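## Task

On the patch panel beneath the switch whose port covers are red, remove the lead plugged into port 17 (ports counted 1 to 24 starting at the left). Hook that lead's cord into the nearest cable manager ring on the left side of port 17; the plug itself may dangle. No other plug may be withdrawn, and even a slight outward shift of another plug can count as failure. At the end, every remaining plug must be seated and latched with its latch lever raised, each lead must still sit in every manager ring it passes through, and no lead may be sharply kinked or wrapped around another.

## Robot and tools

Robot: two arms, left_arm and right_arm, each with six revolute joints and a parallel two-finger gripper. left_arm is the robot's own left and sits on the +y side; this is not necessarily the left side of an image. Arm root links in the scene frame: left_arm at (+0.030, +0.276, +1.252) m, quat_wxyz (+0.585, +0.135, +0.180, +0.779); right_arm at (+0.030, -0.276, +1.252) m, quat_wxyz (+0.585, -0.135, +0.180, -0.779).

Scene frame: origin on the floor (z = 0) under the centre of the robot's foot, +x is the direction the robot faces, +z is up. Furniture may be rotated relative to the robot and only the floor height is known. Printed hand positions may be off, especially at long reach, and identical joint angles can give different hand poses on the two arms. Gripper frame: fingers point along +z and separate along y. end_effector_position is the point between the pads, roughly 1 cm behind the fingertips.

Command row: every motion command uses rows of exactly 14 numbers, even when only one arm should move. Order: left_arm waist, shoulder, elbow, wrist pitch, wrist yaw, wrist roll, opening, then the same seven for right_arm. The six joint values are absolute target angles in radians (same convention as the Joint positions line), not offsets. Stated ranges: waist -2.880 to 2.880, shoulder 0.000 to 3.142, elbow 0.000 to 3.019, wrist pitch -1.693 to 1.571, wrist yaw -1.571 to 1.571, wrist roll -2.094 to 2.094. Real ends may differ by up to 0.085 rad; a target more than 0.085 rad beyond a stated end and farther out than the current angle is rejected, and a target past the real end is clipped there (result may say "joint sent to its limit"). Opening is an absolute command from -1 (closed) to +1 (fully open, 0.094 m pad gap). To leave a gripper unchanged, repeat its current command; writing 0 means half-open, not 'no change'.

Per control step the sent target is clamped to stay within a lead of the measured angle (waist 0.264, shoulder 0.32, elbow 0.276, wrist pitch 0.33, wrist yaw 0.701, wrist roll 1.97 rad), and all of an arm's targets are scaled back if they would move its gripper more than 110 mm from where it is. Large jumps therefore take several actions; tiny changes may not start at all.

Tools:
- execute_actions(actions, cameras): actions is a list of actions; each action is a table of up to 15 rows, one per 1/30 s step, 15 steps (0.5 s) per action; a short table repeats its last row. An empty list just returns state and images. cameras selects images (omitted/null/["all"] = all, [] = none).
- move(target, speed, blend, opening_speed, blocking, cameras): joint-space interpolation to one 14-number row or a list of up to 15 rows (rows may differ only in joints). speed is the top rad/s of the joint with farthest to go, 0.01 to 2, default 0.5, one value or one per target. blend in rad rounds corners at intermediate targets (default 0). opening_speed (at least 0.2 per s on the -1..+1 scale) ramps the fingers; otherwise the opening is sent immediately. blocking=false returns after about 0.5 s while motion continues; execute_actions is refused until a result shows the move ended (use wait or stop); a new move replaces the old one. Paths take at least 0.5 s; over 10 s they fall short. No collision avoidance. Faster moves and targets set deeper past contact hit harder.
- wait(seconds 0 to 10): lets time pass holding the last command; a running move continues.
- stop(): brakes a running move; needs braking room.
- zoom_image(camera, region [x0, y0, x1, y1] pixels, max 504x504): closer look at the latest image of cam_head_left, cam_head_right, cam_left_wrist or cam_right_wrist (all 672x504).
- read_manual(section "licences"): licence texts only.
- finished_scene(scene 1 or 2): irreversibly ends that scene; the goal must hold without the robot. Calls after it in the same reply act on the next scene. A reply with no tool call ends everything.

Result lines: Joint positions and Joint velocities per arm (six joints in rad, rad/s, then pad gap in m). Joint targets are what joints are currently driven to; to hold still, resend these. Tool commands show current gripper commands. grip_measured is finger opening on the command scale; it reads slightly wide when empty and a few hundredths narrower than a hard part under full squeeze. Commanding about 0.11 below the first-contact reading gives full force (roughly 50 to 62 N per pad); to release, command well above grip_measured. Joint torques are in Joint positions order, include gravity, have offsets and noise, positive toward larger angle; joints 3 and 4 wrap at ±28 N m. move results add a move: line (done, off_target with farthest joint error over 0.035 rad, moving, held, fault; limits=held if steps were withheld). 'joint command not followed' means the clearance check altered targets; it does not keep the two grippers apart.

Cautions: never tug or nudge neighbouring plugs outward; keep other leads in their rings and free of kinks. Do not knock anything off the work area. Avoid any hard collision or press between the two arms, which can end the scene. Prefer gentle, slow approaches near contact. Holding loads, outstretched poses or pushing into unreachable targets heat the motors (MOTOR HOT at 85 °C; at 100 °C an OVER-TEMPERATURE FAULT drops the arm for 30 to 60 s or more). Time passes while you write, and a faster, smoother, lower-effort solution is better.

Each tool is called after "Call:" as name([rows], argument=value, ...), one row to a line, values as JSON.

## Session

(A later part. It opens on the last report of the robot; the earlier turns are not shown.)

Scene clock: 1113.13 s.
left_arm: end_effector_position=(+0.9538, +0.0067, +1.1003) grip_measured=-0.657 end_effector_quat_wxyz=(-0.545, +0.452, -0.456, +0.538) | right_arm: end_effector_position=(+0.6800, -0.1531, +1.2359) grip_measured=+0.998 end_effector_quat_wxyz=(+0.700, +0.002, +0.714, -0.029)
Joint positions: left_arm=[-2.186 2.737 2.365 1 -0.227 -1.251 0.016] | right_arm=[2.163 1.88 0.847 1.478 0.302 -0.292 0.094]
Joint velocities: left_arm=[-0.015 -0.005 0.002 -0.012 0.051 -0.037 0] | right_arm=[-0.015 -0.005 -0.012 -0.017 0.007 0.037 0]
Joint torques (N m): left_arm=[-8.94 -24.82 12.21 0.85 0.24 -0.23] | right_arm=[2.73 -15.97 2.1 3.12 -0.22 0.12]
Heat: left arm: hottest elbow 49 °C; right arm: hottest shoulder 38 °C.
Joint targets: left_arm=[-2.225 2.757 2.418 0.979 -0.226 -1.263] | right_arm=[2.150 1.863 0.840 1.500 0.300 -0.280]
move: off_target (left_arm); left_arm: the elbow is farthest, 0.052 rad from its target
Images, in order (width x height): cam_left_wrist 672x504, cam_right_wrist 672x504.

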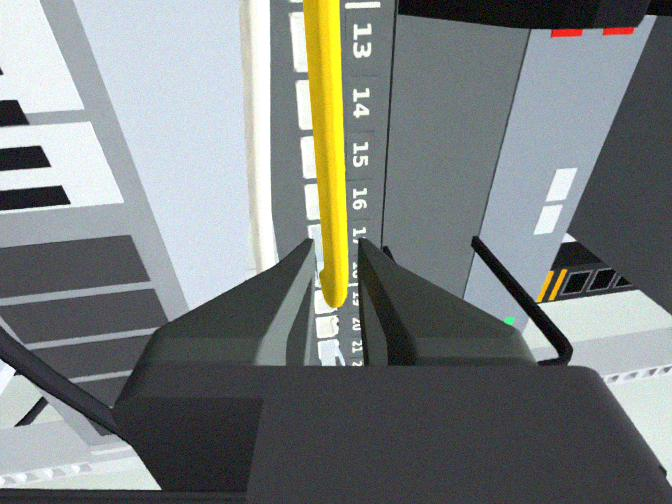

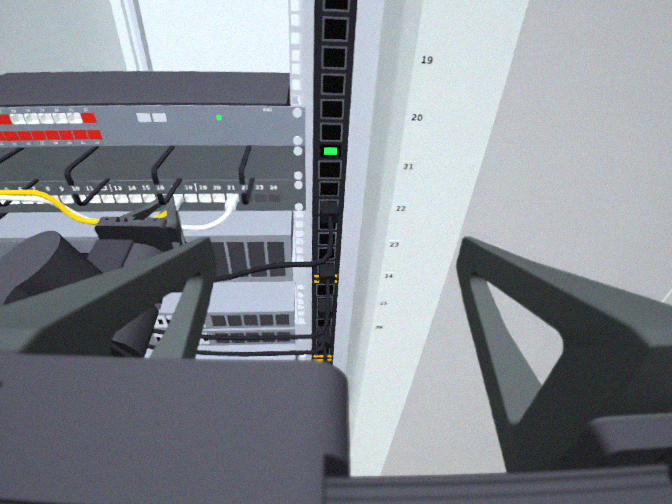

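Call:
move(target=[-2.23, 2.756, 2.417, 0.979, -0.226, -1.263, -0.66, 2.15, 1.863, 0.84, 1.5, 0.3, -0.28, 1], speed=0.03)

Call:
zoom_image(camera="cam_left_wrist", region=[240, 160, 440, 320])

Call:
zoom_image(camera="cam_right_wrist", region=[100, 160, 260, 260])

Scene clock: 1155.20 s.
left_arm: end_effector_position=(+0.9534, +0.0053, +1.1007) grip_measured=-0.657 end_effector_quat_wxyz=(-0.545, +0.452, -0.456, +0.539) | right_arm: end_effector_position=(+0.6800, -0.1531, +1.2359) grip_measured=+0.998 end_effector_quat_wxyz=(+0.700, +0.002, +0.714, -0.029)
Joint positions: left_arm=[-2.187 2.737 2.365 1 -0.227 -1.251 0.016] | right_arm=[2.163 1.88 0.847 1.478 0.302 -0.292 0.094]
Joint velocities: left_arm=[-0.005 -0.005 0.007 -0.007 0.022 0.037 0] | right_arm=[-0.005 -0.005 -0.007 0.007 -0.037 0.022 -0.001]
Joint torques (N m): left_arm=[-10.05 -24.7 12.1 0.91 0.3 -0.24] | right_arm=[1.96 -16.09 2.06 3.17 -0.22 0.08]
Heat: left arm: hottest elbow 53 °C; right arm: hottest shoulder 38 °C.
Joint targets: left_arm=[-2.230 2.756 2.417 0.979 -0.225 -1.263] | right_arm=[2.150 1.863 0.840 1.500 0.300 -0.280]
move: off_target (left_arm); left_arm: the elbow is farthest, 0.052 rad from its target

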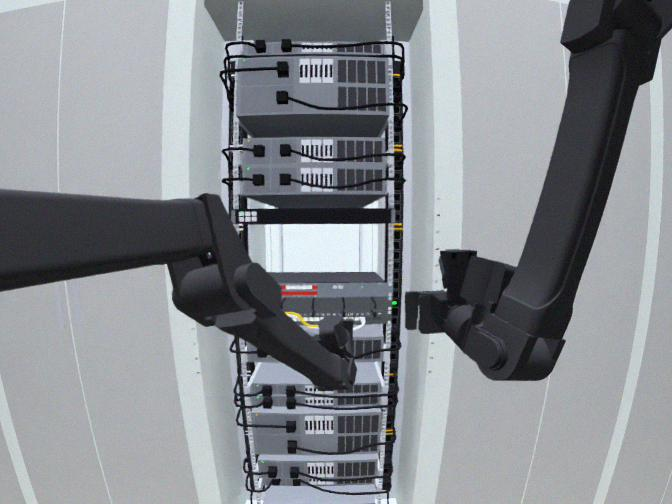

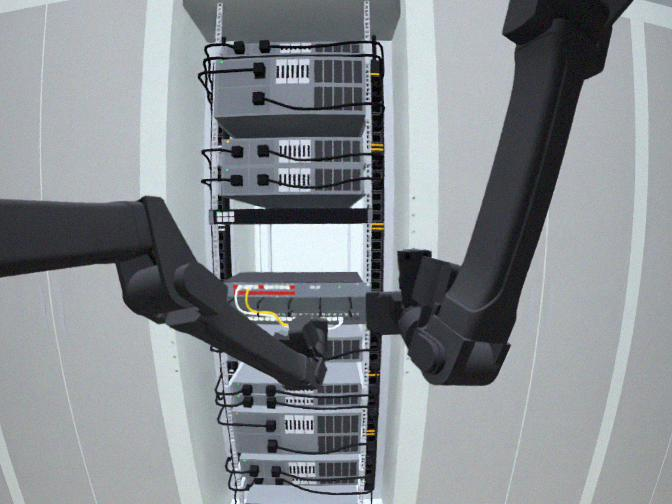

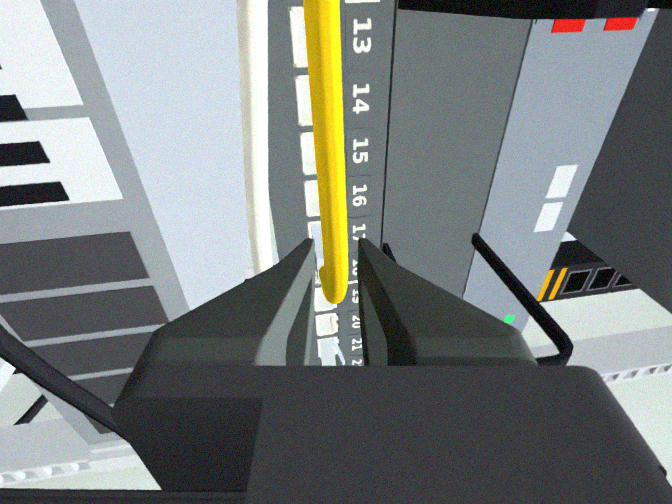

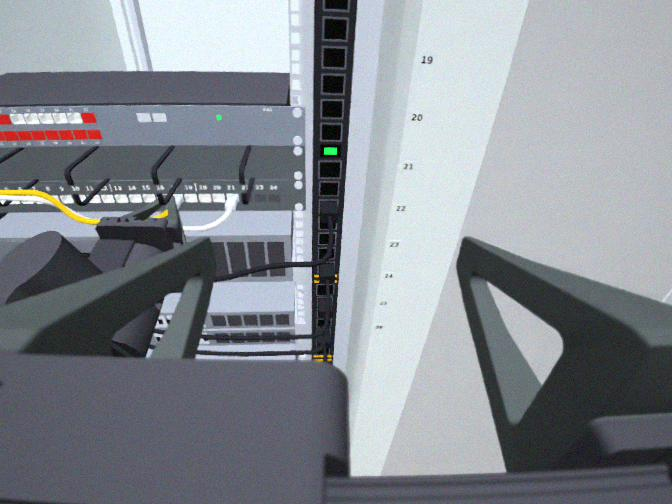

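Scaled by 2.520 from the camera's 672x504 image, which has a finer 960x720 frame.

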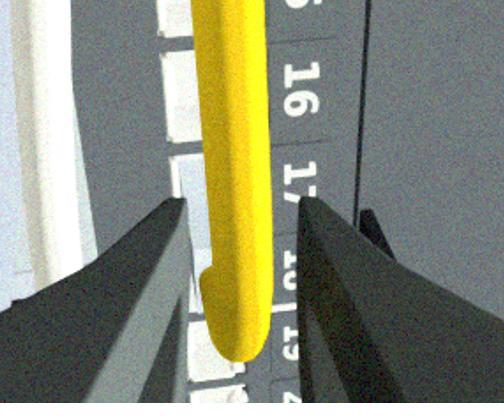

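Scaled by 3.150 from the camera's 672x504 image, which has a finer 960x720 frame.

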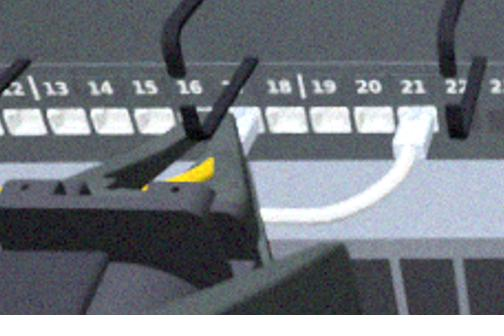

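Call:
move(target=[-2.234, 2.77, 2.455, 0.96, -0.223, -1.263, -0.66, 2.15, 1.863, 0.84, 1.5, 0.3, -0.28, 1], speed=0.05)

Call:
zoom_image(camera="cam_left_wrist", region=[240, 160, 440, 320])

Call:
zoom_image(camera="cam_right_wrist", region=[100, 160, 260, 260])

Scene clock: 1162.40 s.
left_arm: end_effector_position=(+0.9564, +0.0012, +1.1004) grip_measured=-0.657 end_effector_quat_wxyz=(-0.544, +0.452, -0.457, +0.540) | right_arm: end_effector_position=(+0.6800, -0.1531, +1.2359) grip_measured=+0.998 end_effector_quat_wxyz=(+0.700, +0.002, +0.714, -0.029)
Joint positions: left_arm=[-2.19 2.752 2.399 0.98 -0.227 -1.251 0.016] | right_arm=[2.163 1.88 0.847 1.478 0.302 -0.292 0.094]
Joint velocities: left_arm=[-0.005 -0.005 0.007 -0.017 0.007 -0.037 0] | right_arm=[-0.015 -0.005 -0.012 -0.022 -0.037 0.007 0]
Joint torques (N m): left_arm=[-9.99 -24.82 12.45 0.95 0.38 -0.24] | right_arm=[2.32 -16.32 1.96 2.99 -0.22 0.1]
Heat: left arm: hottest elbow 53 °C; right arm: hottest shoulder 38 °C.
Joint targets: left_arm=[-2.233 2.770 2.455 0.960 -0.223 -1.263] | right_arm=[2.150 1.863 0.840 1.500 0.300 -0.280]
move: off_target (left_arm); left_arm: the elbow is farthest, 0.056 rad from its target

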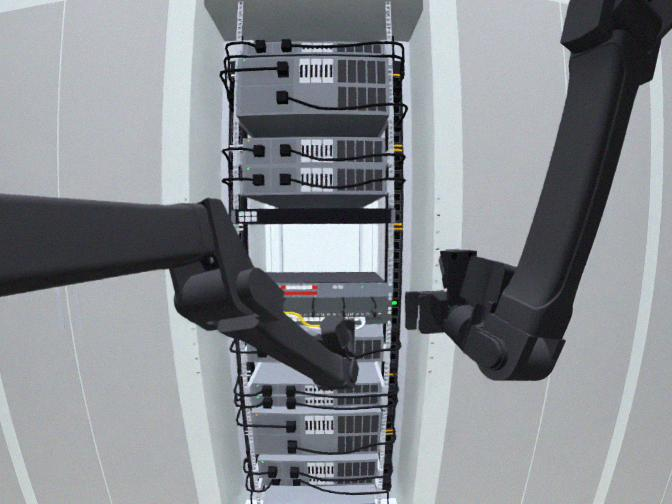

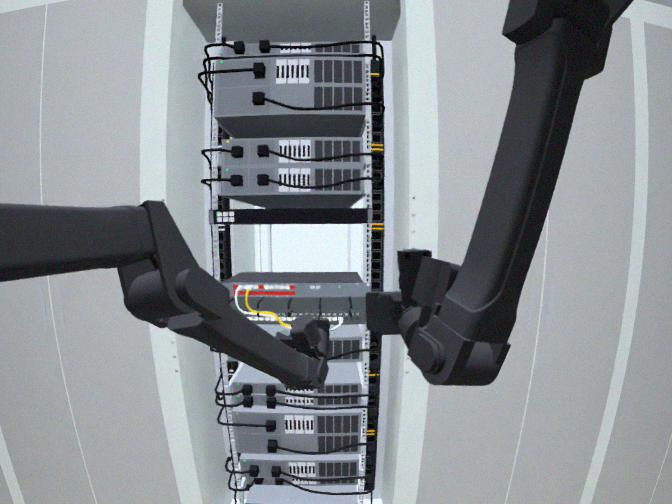

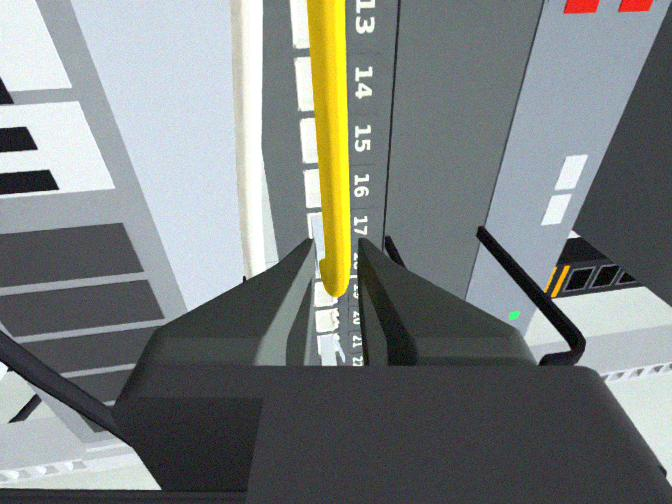

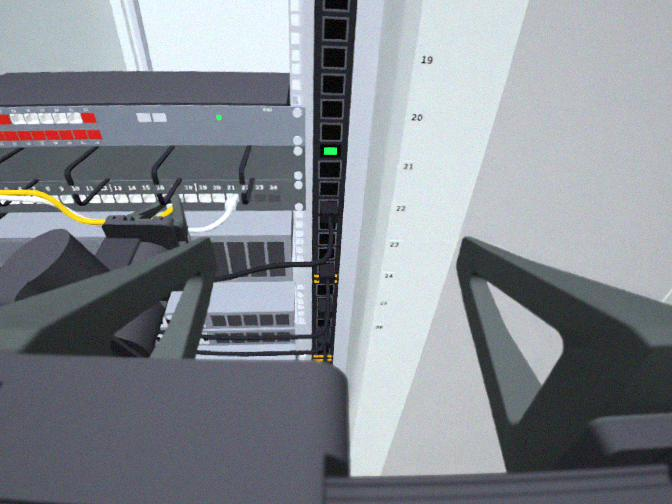

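Scaled by 2.520 from the camera's 672x504 image, which has a finer 960x720 frame.

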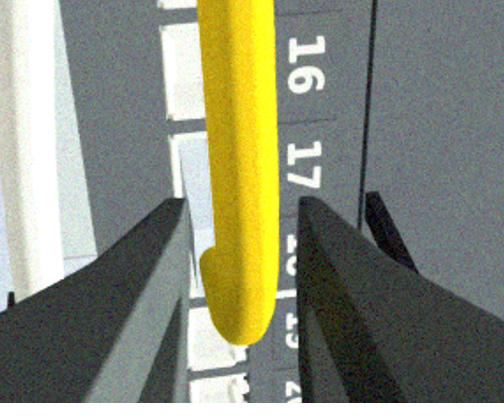

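Scaled by 3.150 from the camera's 672x504 image, which has a finer 960x720 frame.

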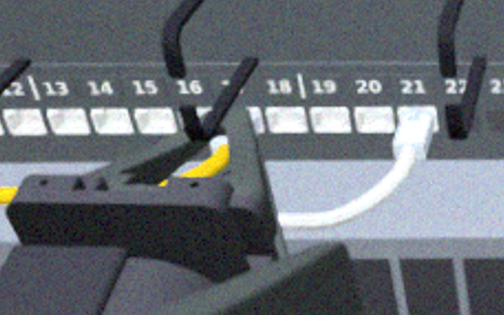

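Call:
move(target=[-2.231, 2.782, 2.49, 0.943, -0.221, -1.263, -0.66, 2.15, 1.863, 0.84, 1.5, 0.3, -0.28, 1], speed=0.05)

Call:
zoom_image(camera="cam_left_wrist", region=[240, 160, 440, 320])

Call:
zoom_image(camera="cam_right_wrist", region=[100, 160, 260, 260])

Scene clock: 1170.53 s.
left_arm: end_effector_position=(+0.9595, -0.0011, +1.1012) grip_measured=-0.657 end_effector_quat_wxyz=(-0.543, +0.452, -0.456, +0.541) | right_arm: end_effector_position=(+0.6800, -0.1531, +1.2359) grip_measured=+0.998 end_effector_quat_wxyz=(+0.700, +0.002, +0.714, -0.029)
Joint positions: left_arm=[-2.192 2.766 2.431 0.963 -0.227 -1.251 0.016] | right_arm=[2.163 1.88 0.847 1.478 0.302 -0.292 0.094]
Joint velocities: left_arm=[-0.015 0.005 -0.002 -0.002 -0.022 0.051 0] | right_arm=[-0.005 -0.005 -0.007 0.007 -0.007 -0.007 -0.001]
Joint torques (N m): left_arm=[-9.52 -25.11 12.9 0.95 0.45 -0.22] | right_arm=[2.02 -16.32 2.04 3.15 -0.24 0.1]
Heat: left arm: hottest elbow 52 °C; right arm: hottest shoulder 38 °C.
Joint targets: left_arm=[-2.232 2.781 2.489 0.943 -0.221 -1.263] | right_arm=[2.150 1.863 0.840 1.500 0.300 -0.280]
move: off_target (left_arm); left_arm: the elbow is farthest, 0.059 rad from its target

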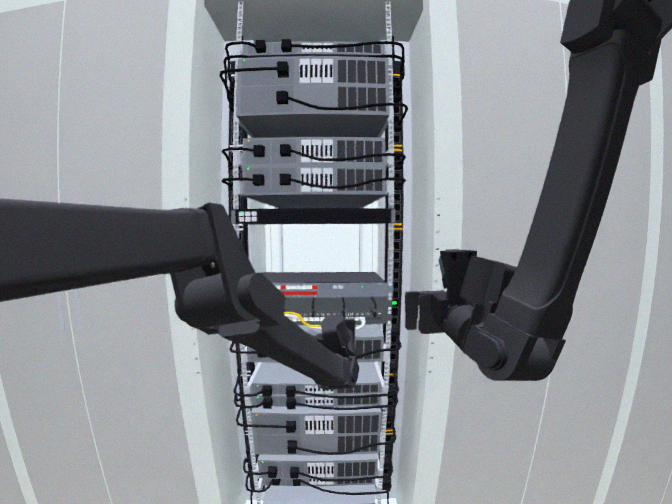

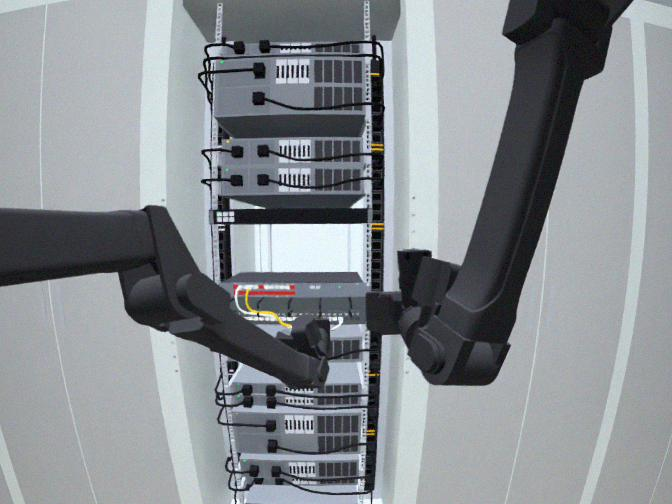

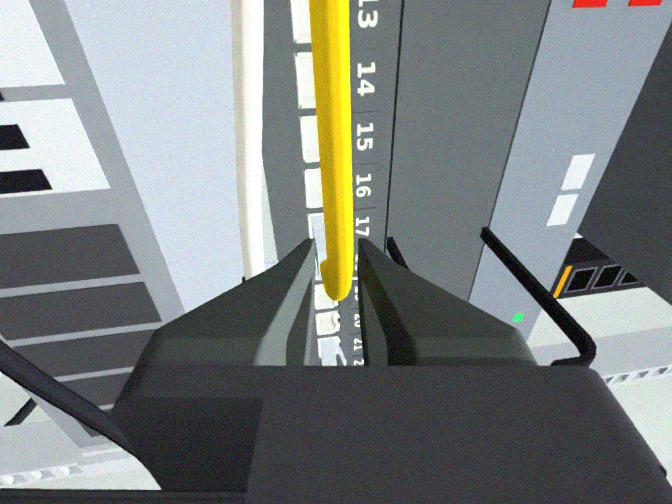

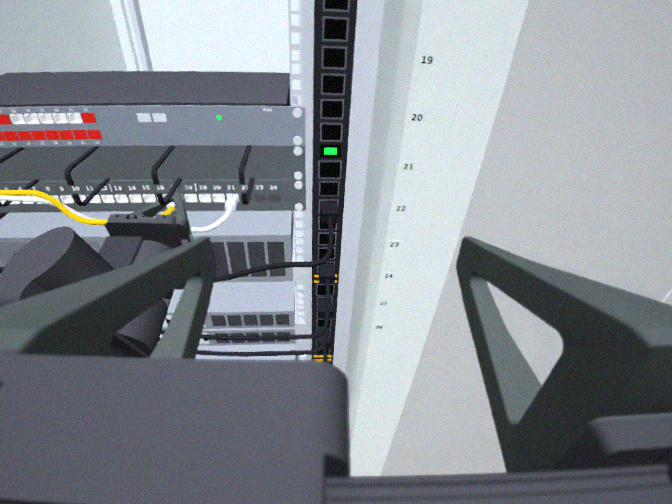

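Scaled by 2.520 from the camera's 672x504 image, which has a finer 960x720 frame.

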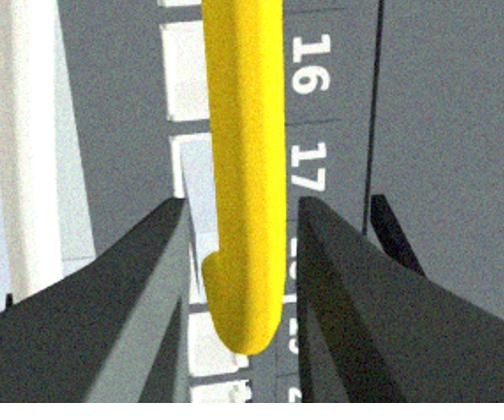

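Scaled by 3.150 from the camera's 672x504 image, which has a finer 960x720 frame.

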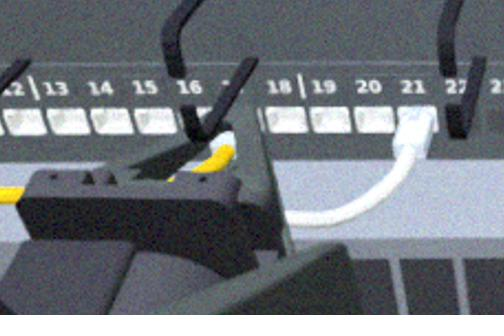

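Call:
move(target=[-2.229, 2.797, 2.524, 0.924, -0.219, -1.263, -0.66, 2.15, 1.863, 0.84, 1.5, 0.3, -0.28, 1], speed=0.05)

Call:
zoom_image(camera="cam_left_wrist", region=[240, 160, 440, 320])

Call:
zoom_image(camera="cam_right_wrist", region=[100, 160, 260, 260])

Scene clock: 1191.37 s.
left_arm: end_effector_position=(+0.9631, -0.0021, +1.1015) grip_measured=-0.657 end_effector_quat_wxyz=(-0.544, +0.452, -0.456, +0.541) | right_arm: end_effector_position=(+0.6800, -0.1531, +1.2359) grip_measured=+0.998 end_effector_quat_wxyz=(+0.700, +0.002, +0.714, -0.029)
Joint positions: left_arm=[-2.192 2.781 2.467 0.944 -0.227 -1.251 0.016] | right_arm=[2.163 1.88 0.847 1.478 0.302 -0.292 0.094]
Joint velocities: left_arm=[0.005 -0.005 0.002 -0.002 -0.022 -0.051 0] | right_arm=[-0.005 -0.015 0.002 -0.012 0.022 -0.037 0.001]
Joint torques (N m): left_arm=[-9.58 -25.11 13 0.96 0.58 -0.2] | right_arm=[1.26 -15.79 2.06 3.33 -0.25 0.09]
Heat: left arm: hottest elbow 54 °C; right arm: hottest shoulder 38 °C.
Joint targets: left_arm=[-2.229 2.797 2.525 0.924 -0.219 -1.263] | right_arm=[2.150 1.863 0.840 1.500 0.300 -0.280]
move: off_target (left_arm); left_arm: the elbow is farthest, 0.057 rad from its target

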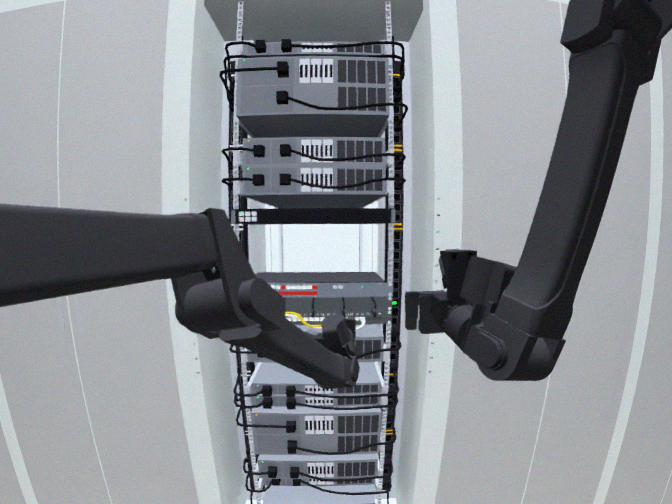

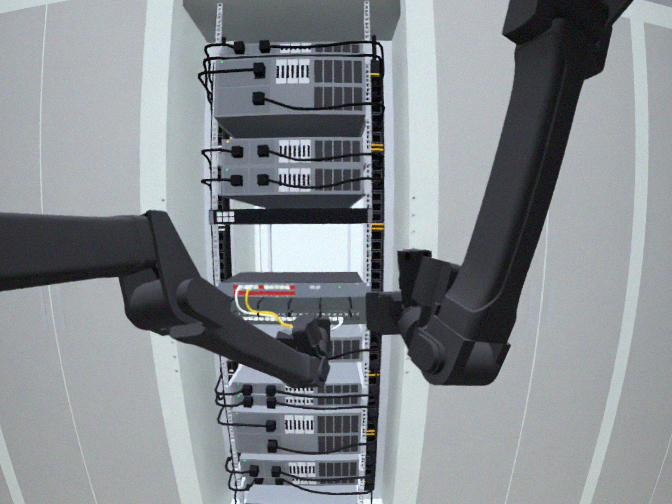

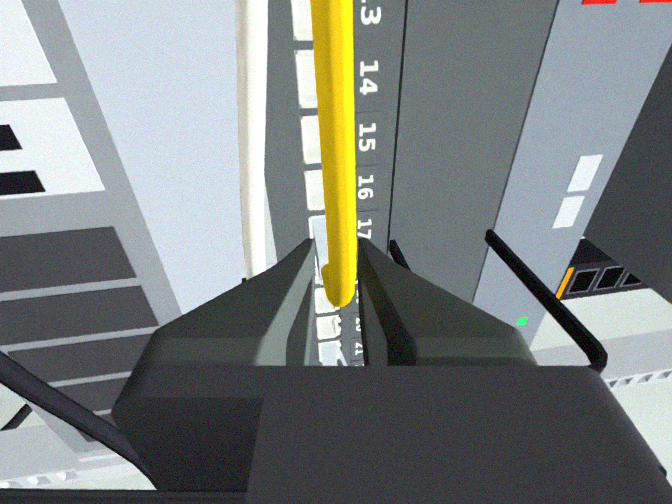

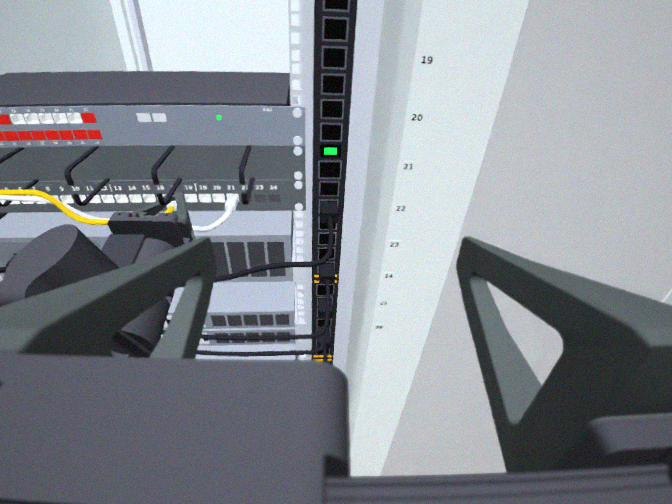

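Scaled by 2.520 from the camera's 672x504 image, which has a finer 960x720 frame.

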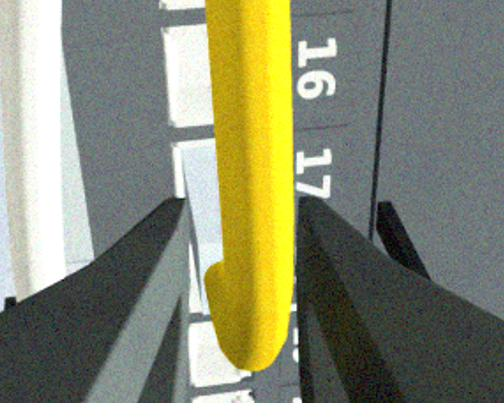

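Scaled by 3.150 from the camera's 672x504 image, which has a finer 960x720 frame.

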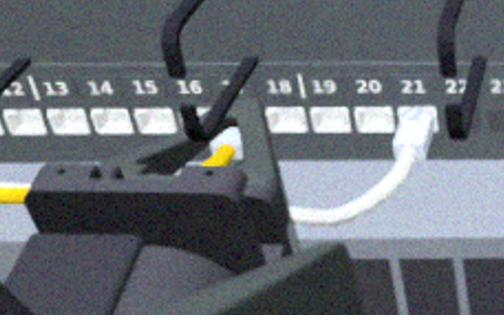

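Call:
move(target=[-2.229, 2.797, 2.524, 0.924, -0.219, -1.263, -0.78, 2.15, 1.863, 0.84, 1.5, 0.3, -0.28, 1], opening_speed=0.2)

Call:
zoom_image(camera="cam_left_wrist", region=[240, 160, 440, 320])

Call:
zoom_image(camera="cam_right_wrist", region=[100, 160, 260, 260])

Scene clock: 1205.33 s.
left_arm: end_effector_position=(+0.9629, -0.0028, +1.0988) grip_measured=-0.776 end_effector_quat_wxyz=(-0.542, +0.452, -0.459, +0.539) | right_arm: end_effector_position=(+0.6800, -0.1531, +1.2359) grip_measured=+0.998 end_effector_quat_wxyz=(+0.700, +0.002, +0.714, -0.029)
Joint positions: left_arm=[-2.192 2.783 2.467 0.938 -0.227 -1.251 0.011] | right_arm=[2.163 1.88 0.847 1.478 0.302 -0.292 0.094]
Joint velocities: left_arm=[0.005 -0.005 -0.012 0.007 0.051 -0.007 -0.001] | right_arm=[-0.015 -0.015 0.002 -0.037 -0.037 0.007 0.001]
Joint torques (N m): left_arm=[-9.17 -25.17 12.94 1.11 0.55 -0.22] | right_arm=[2.2 -15.5 1.83 3.23 -0.22 0.13]
Heat: left arm: hottest elbow 53 °C; right arm: hottest shoulder 38 °C.
Joint targets: left_arm=[-2.229 2.797 2.523 0.923 -0.219 -1.263] | right_arm=[2.150 1.863 0.840 1.500 0.300 -0.280]
move: off_target (left_arm); left_arm: the elbow is farthest, 0.057 rad from its target

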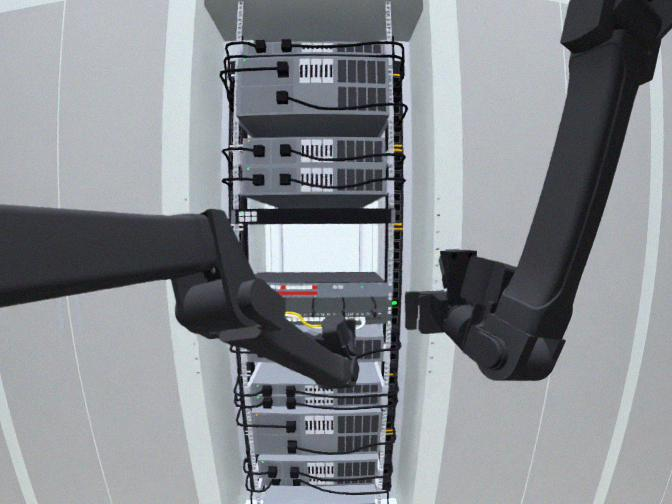

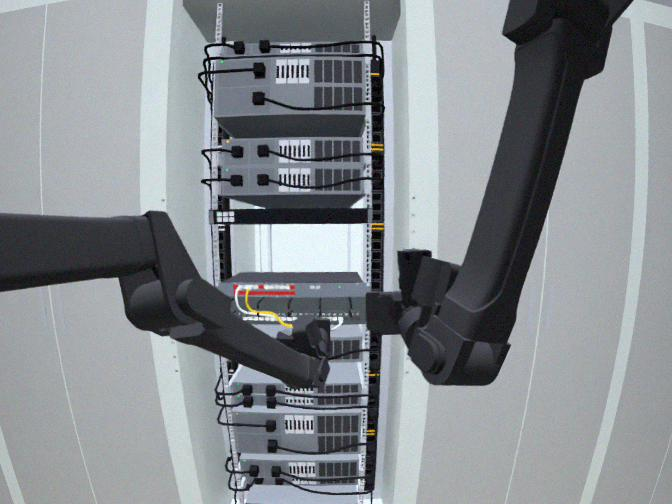

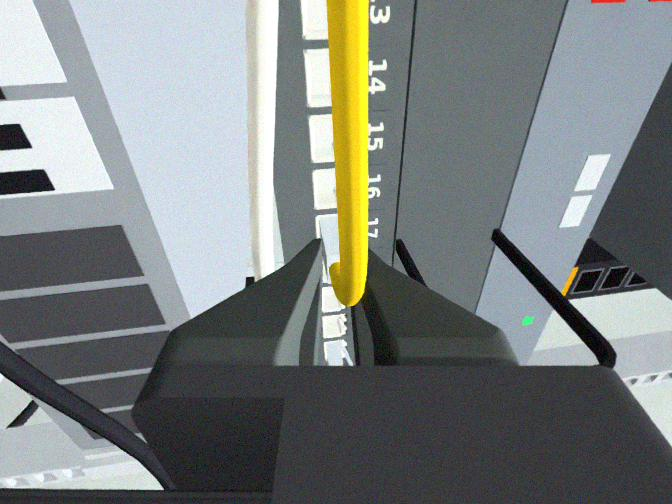

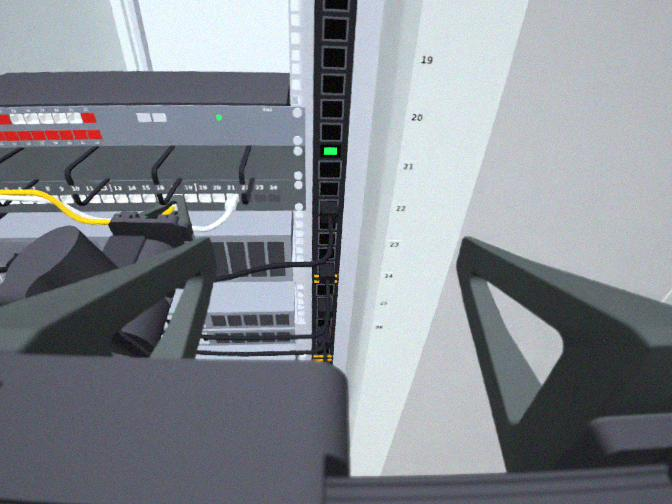

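Scaled by 2.520 from the camera's 672x504 image, which has a finer 960x720 frame.

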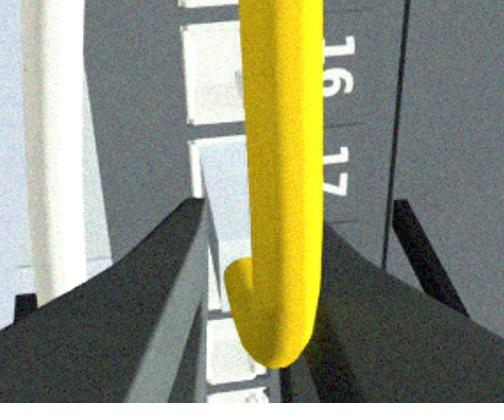

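Scaled by 3.150 from the camera's 672x504 image, which has a finer 960x720 frame.

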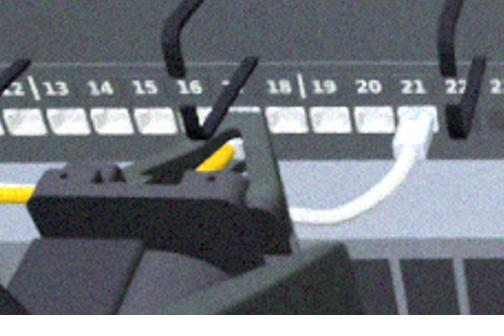

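Call:
move(target=[-2.229, 2.797, 2.524, 0.924, -0.219, -1.263, -0.9, 2.15, 1.863, 0.84, 1.5, 0.3, -0.28, 1], opening_speed=0.2)

Call:
zoom_image(camera="cam_left_wrist", region=[240, 160, 440, 320])

Call:
zoom_image(camera="cam_right_wrist", region=[100, 160, 260, 260])

Scene clock: 1218.57 s.
left_arm: end_effector_position=(+0.9626, -0.0030, +1.0967) grip_measured=-0.868 end_effector_quat_wxyz=(-0.541, +0.454, -0.460, +0.538) | right_arm: end_effector_position=(+0.6800, -0.1531, +1.2359) grip_measured=+0.998 end_effector_quat_wxyz=(+0.700, +0.002, +0.714, -0.029)
Joint positions: left_arm=[-2.192 2.784 2.467 0.935 -0.228 -1.251 0.006] | right_arm=[2.163 1.88 0.847 1.478 0.302 -0.292 0.094]
Joint velocities: left_arm=[-0.005 -0.024 -0.012 0.007 -0.037 -0.066 -0.002] | right_arm=[0.005 -0.015 0.002 -0.007 -0.066 0.037 0]
Joint torques (N m): left_arm=[-9.23 -25.17 12.88 1.36 0.58 -0.2] | right_arm=[1.96 -15.79 1.91 3.28 -0.21 0.13]
Heat: left arm: hottest elbow 53 °C; right arm: hottest shoulder 38 °C.
Joint targets: left_arm=[-2.229 2.798 2.524 0.924 -0.220 -1.263] | right_arm=[2.150 1.863 0.840 1.500 0.300 -0.280]
move: off_target (left_arm); left_arm: the elbow is farthest, 0.057 rad from its target

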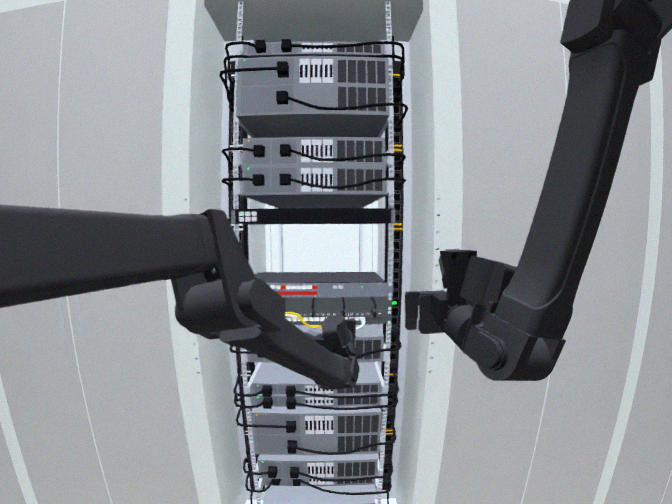

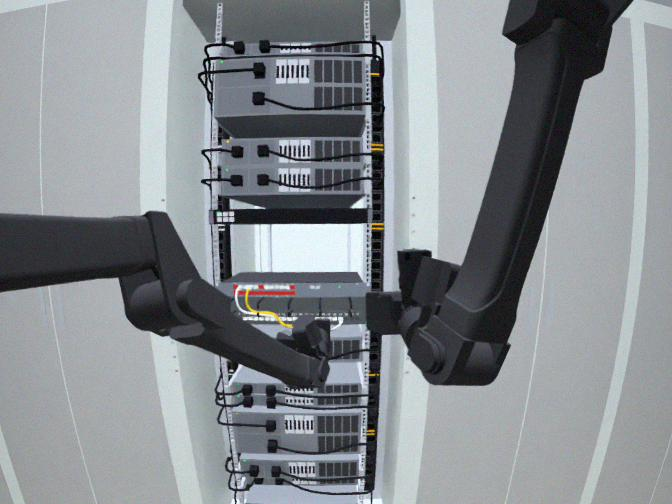

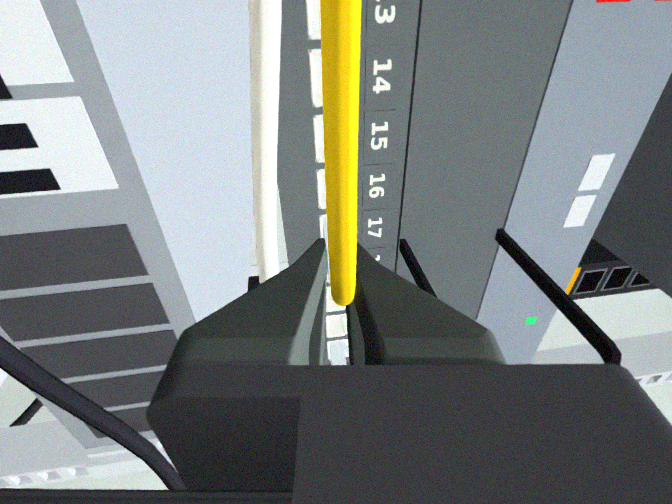

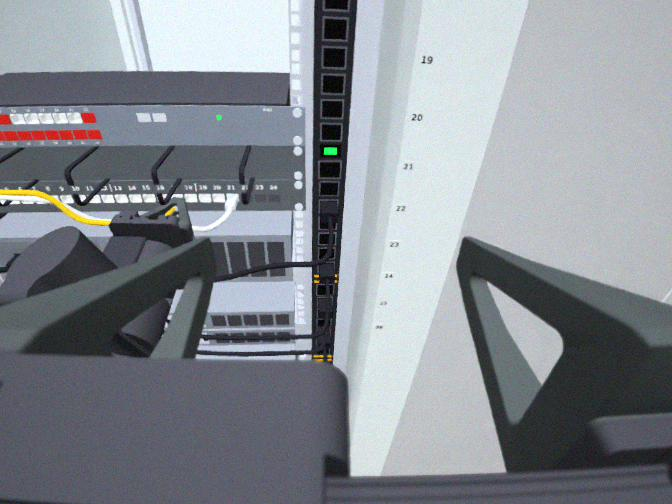

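Scaled by 2.520 from the camera's 672x504 image, which has a finer 960x720 frame.

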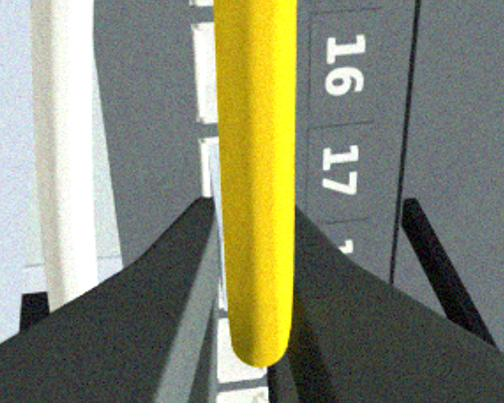

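Scaled by 3.150 from the camera's 672x504 image, which has a finer 960x720 frame.

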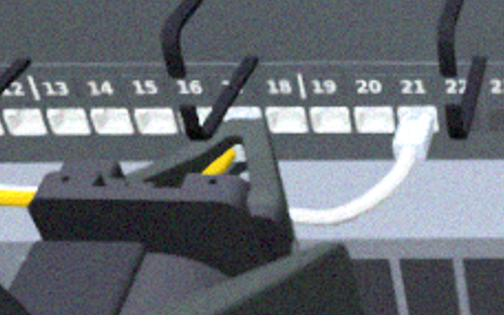

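Call:
move(target=[-2.229, 2.797, 2.524, 0.924, -0.219, -1.263, -1, 2.15, 1.863, 0.84, 1.5, 0.3, -0.28, 1], opening_speed=0.2)

Call:
zoom_image(camera="cam_left_wrist", region=[280, 190, 400, 290])

Call:
zoom_image(camera="cam_right_wrist", region=[140, 175, 230, 245])

Scene clock: 1232.93 s.
left_arm: end_effector_position=(+0.9626, -0.0030, +1.0967) grip_measured=-0.871 end_effector_quat_wxyz=(-0.541, +0.454, -0.460, +0.538) | right_arm: end_effector_position=(+0.6800, -0.1531, +1.2359) grip_measured=+0.998 end_effector_quat_wxyz=(+0.700, +0.002, +0.714, -0.029)
Joint positions: left_arm=[-2.192 2.784 2.467 0.935 -0.228 -1.251 0.006] | right_arm=[2.163 1.88 0.847 1.478 0.302 -0.292 0.094]
Joint velocities: left_arm=[-0.005 0.015 -0.012 -0.002 -0.007 0.037 0] | right_arm=[-0.005 0.005 0.012 -0.017 -0.007 0.037 -0.001]
Joint torques (N m): left_arm=[-9.7 -25.52 13 1.39 0.62 -0.22] | right_arm=[2.08 -16.56 2.03 3.32 -0.22 0.12]
Heat: left arm: hottest elbow 53 °C; right arm: hottest shoulder 38 °C.
Joint targets: left_arm=[-2.229 2.797 2.524 0.924 -0.219 -1.263] | right_arm=[2.150 1.863 0.840 1.500 0.300 -0.280]
move: off_target (left_arm); left_arm: the elbow is farthest, 0.057 rad from its target

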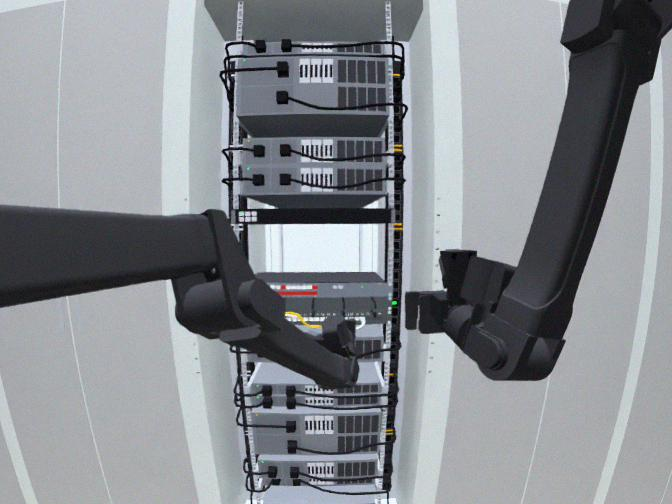

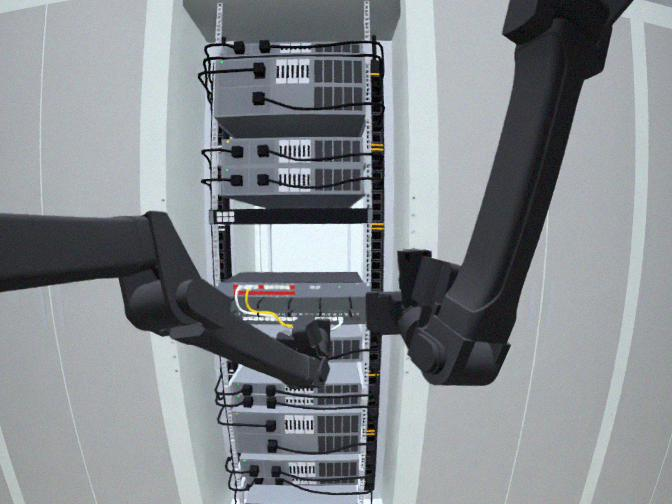

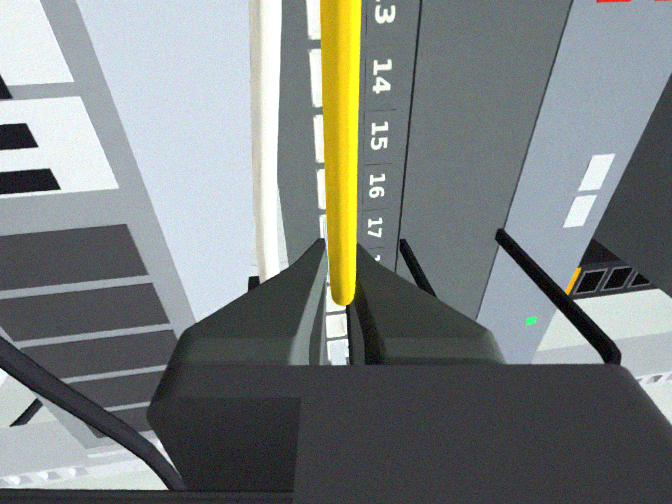

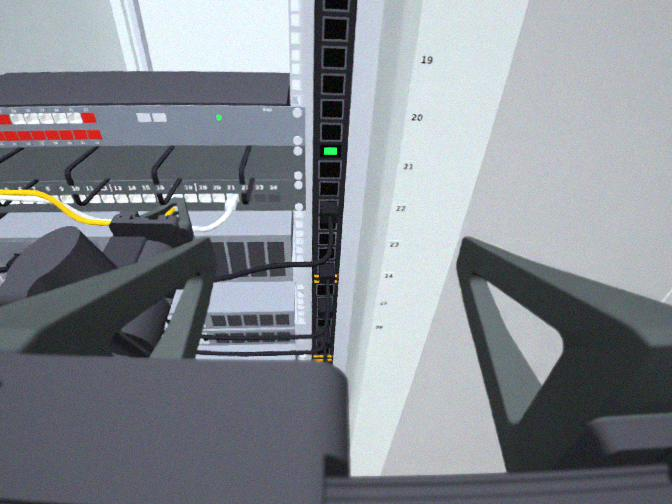

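Scaled by 4.200 from the camera's 672x504 image, which has a finer 960x720 frame.

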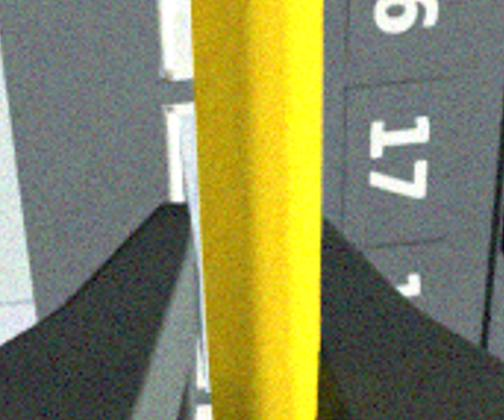

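Scaled by 5.600 from the camera's 672x504 image, which has a finer 960x720 frame.

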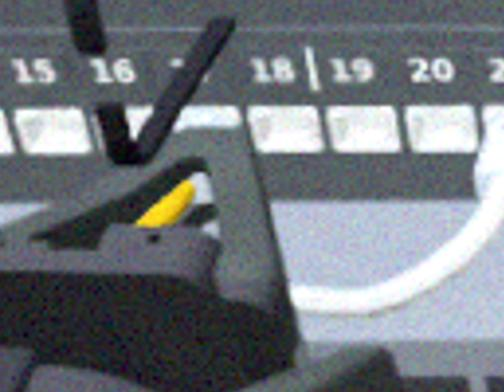

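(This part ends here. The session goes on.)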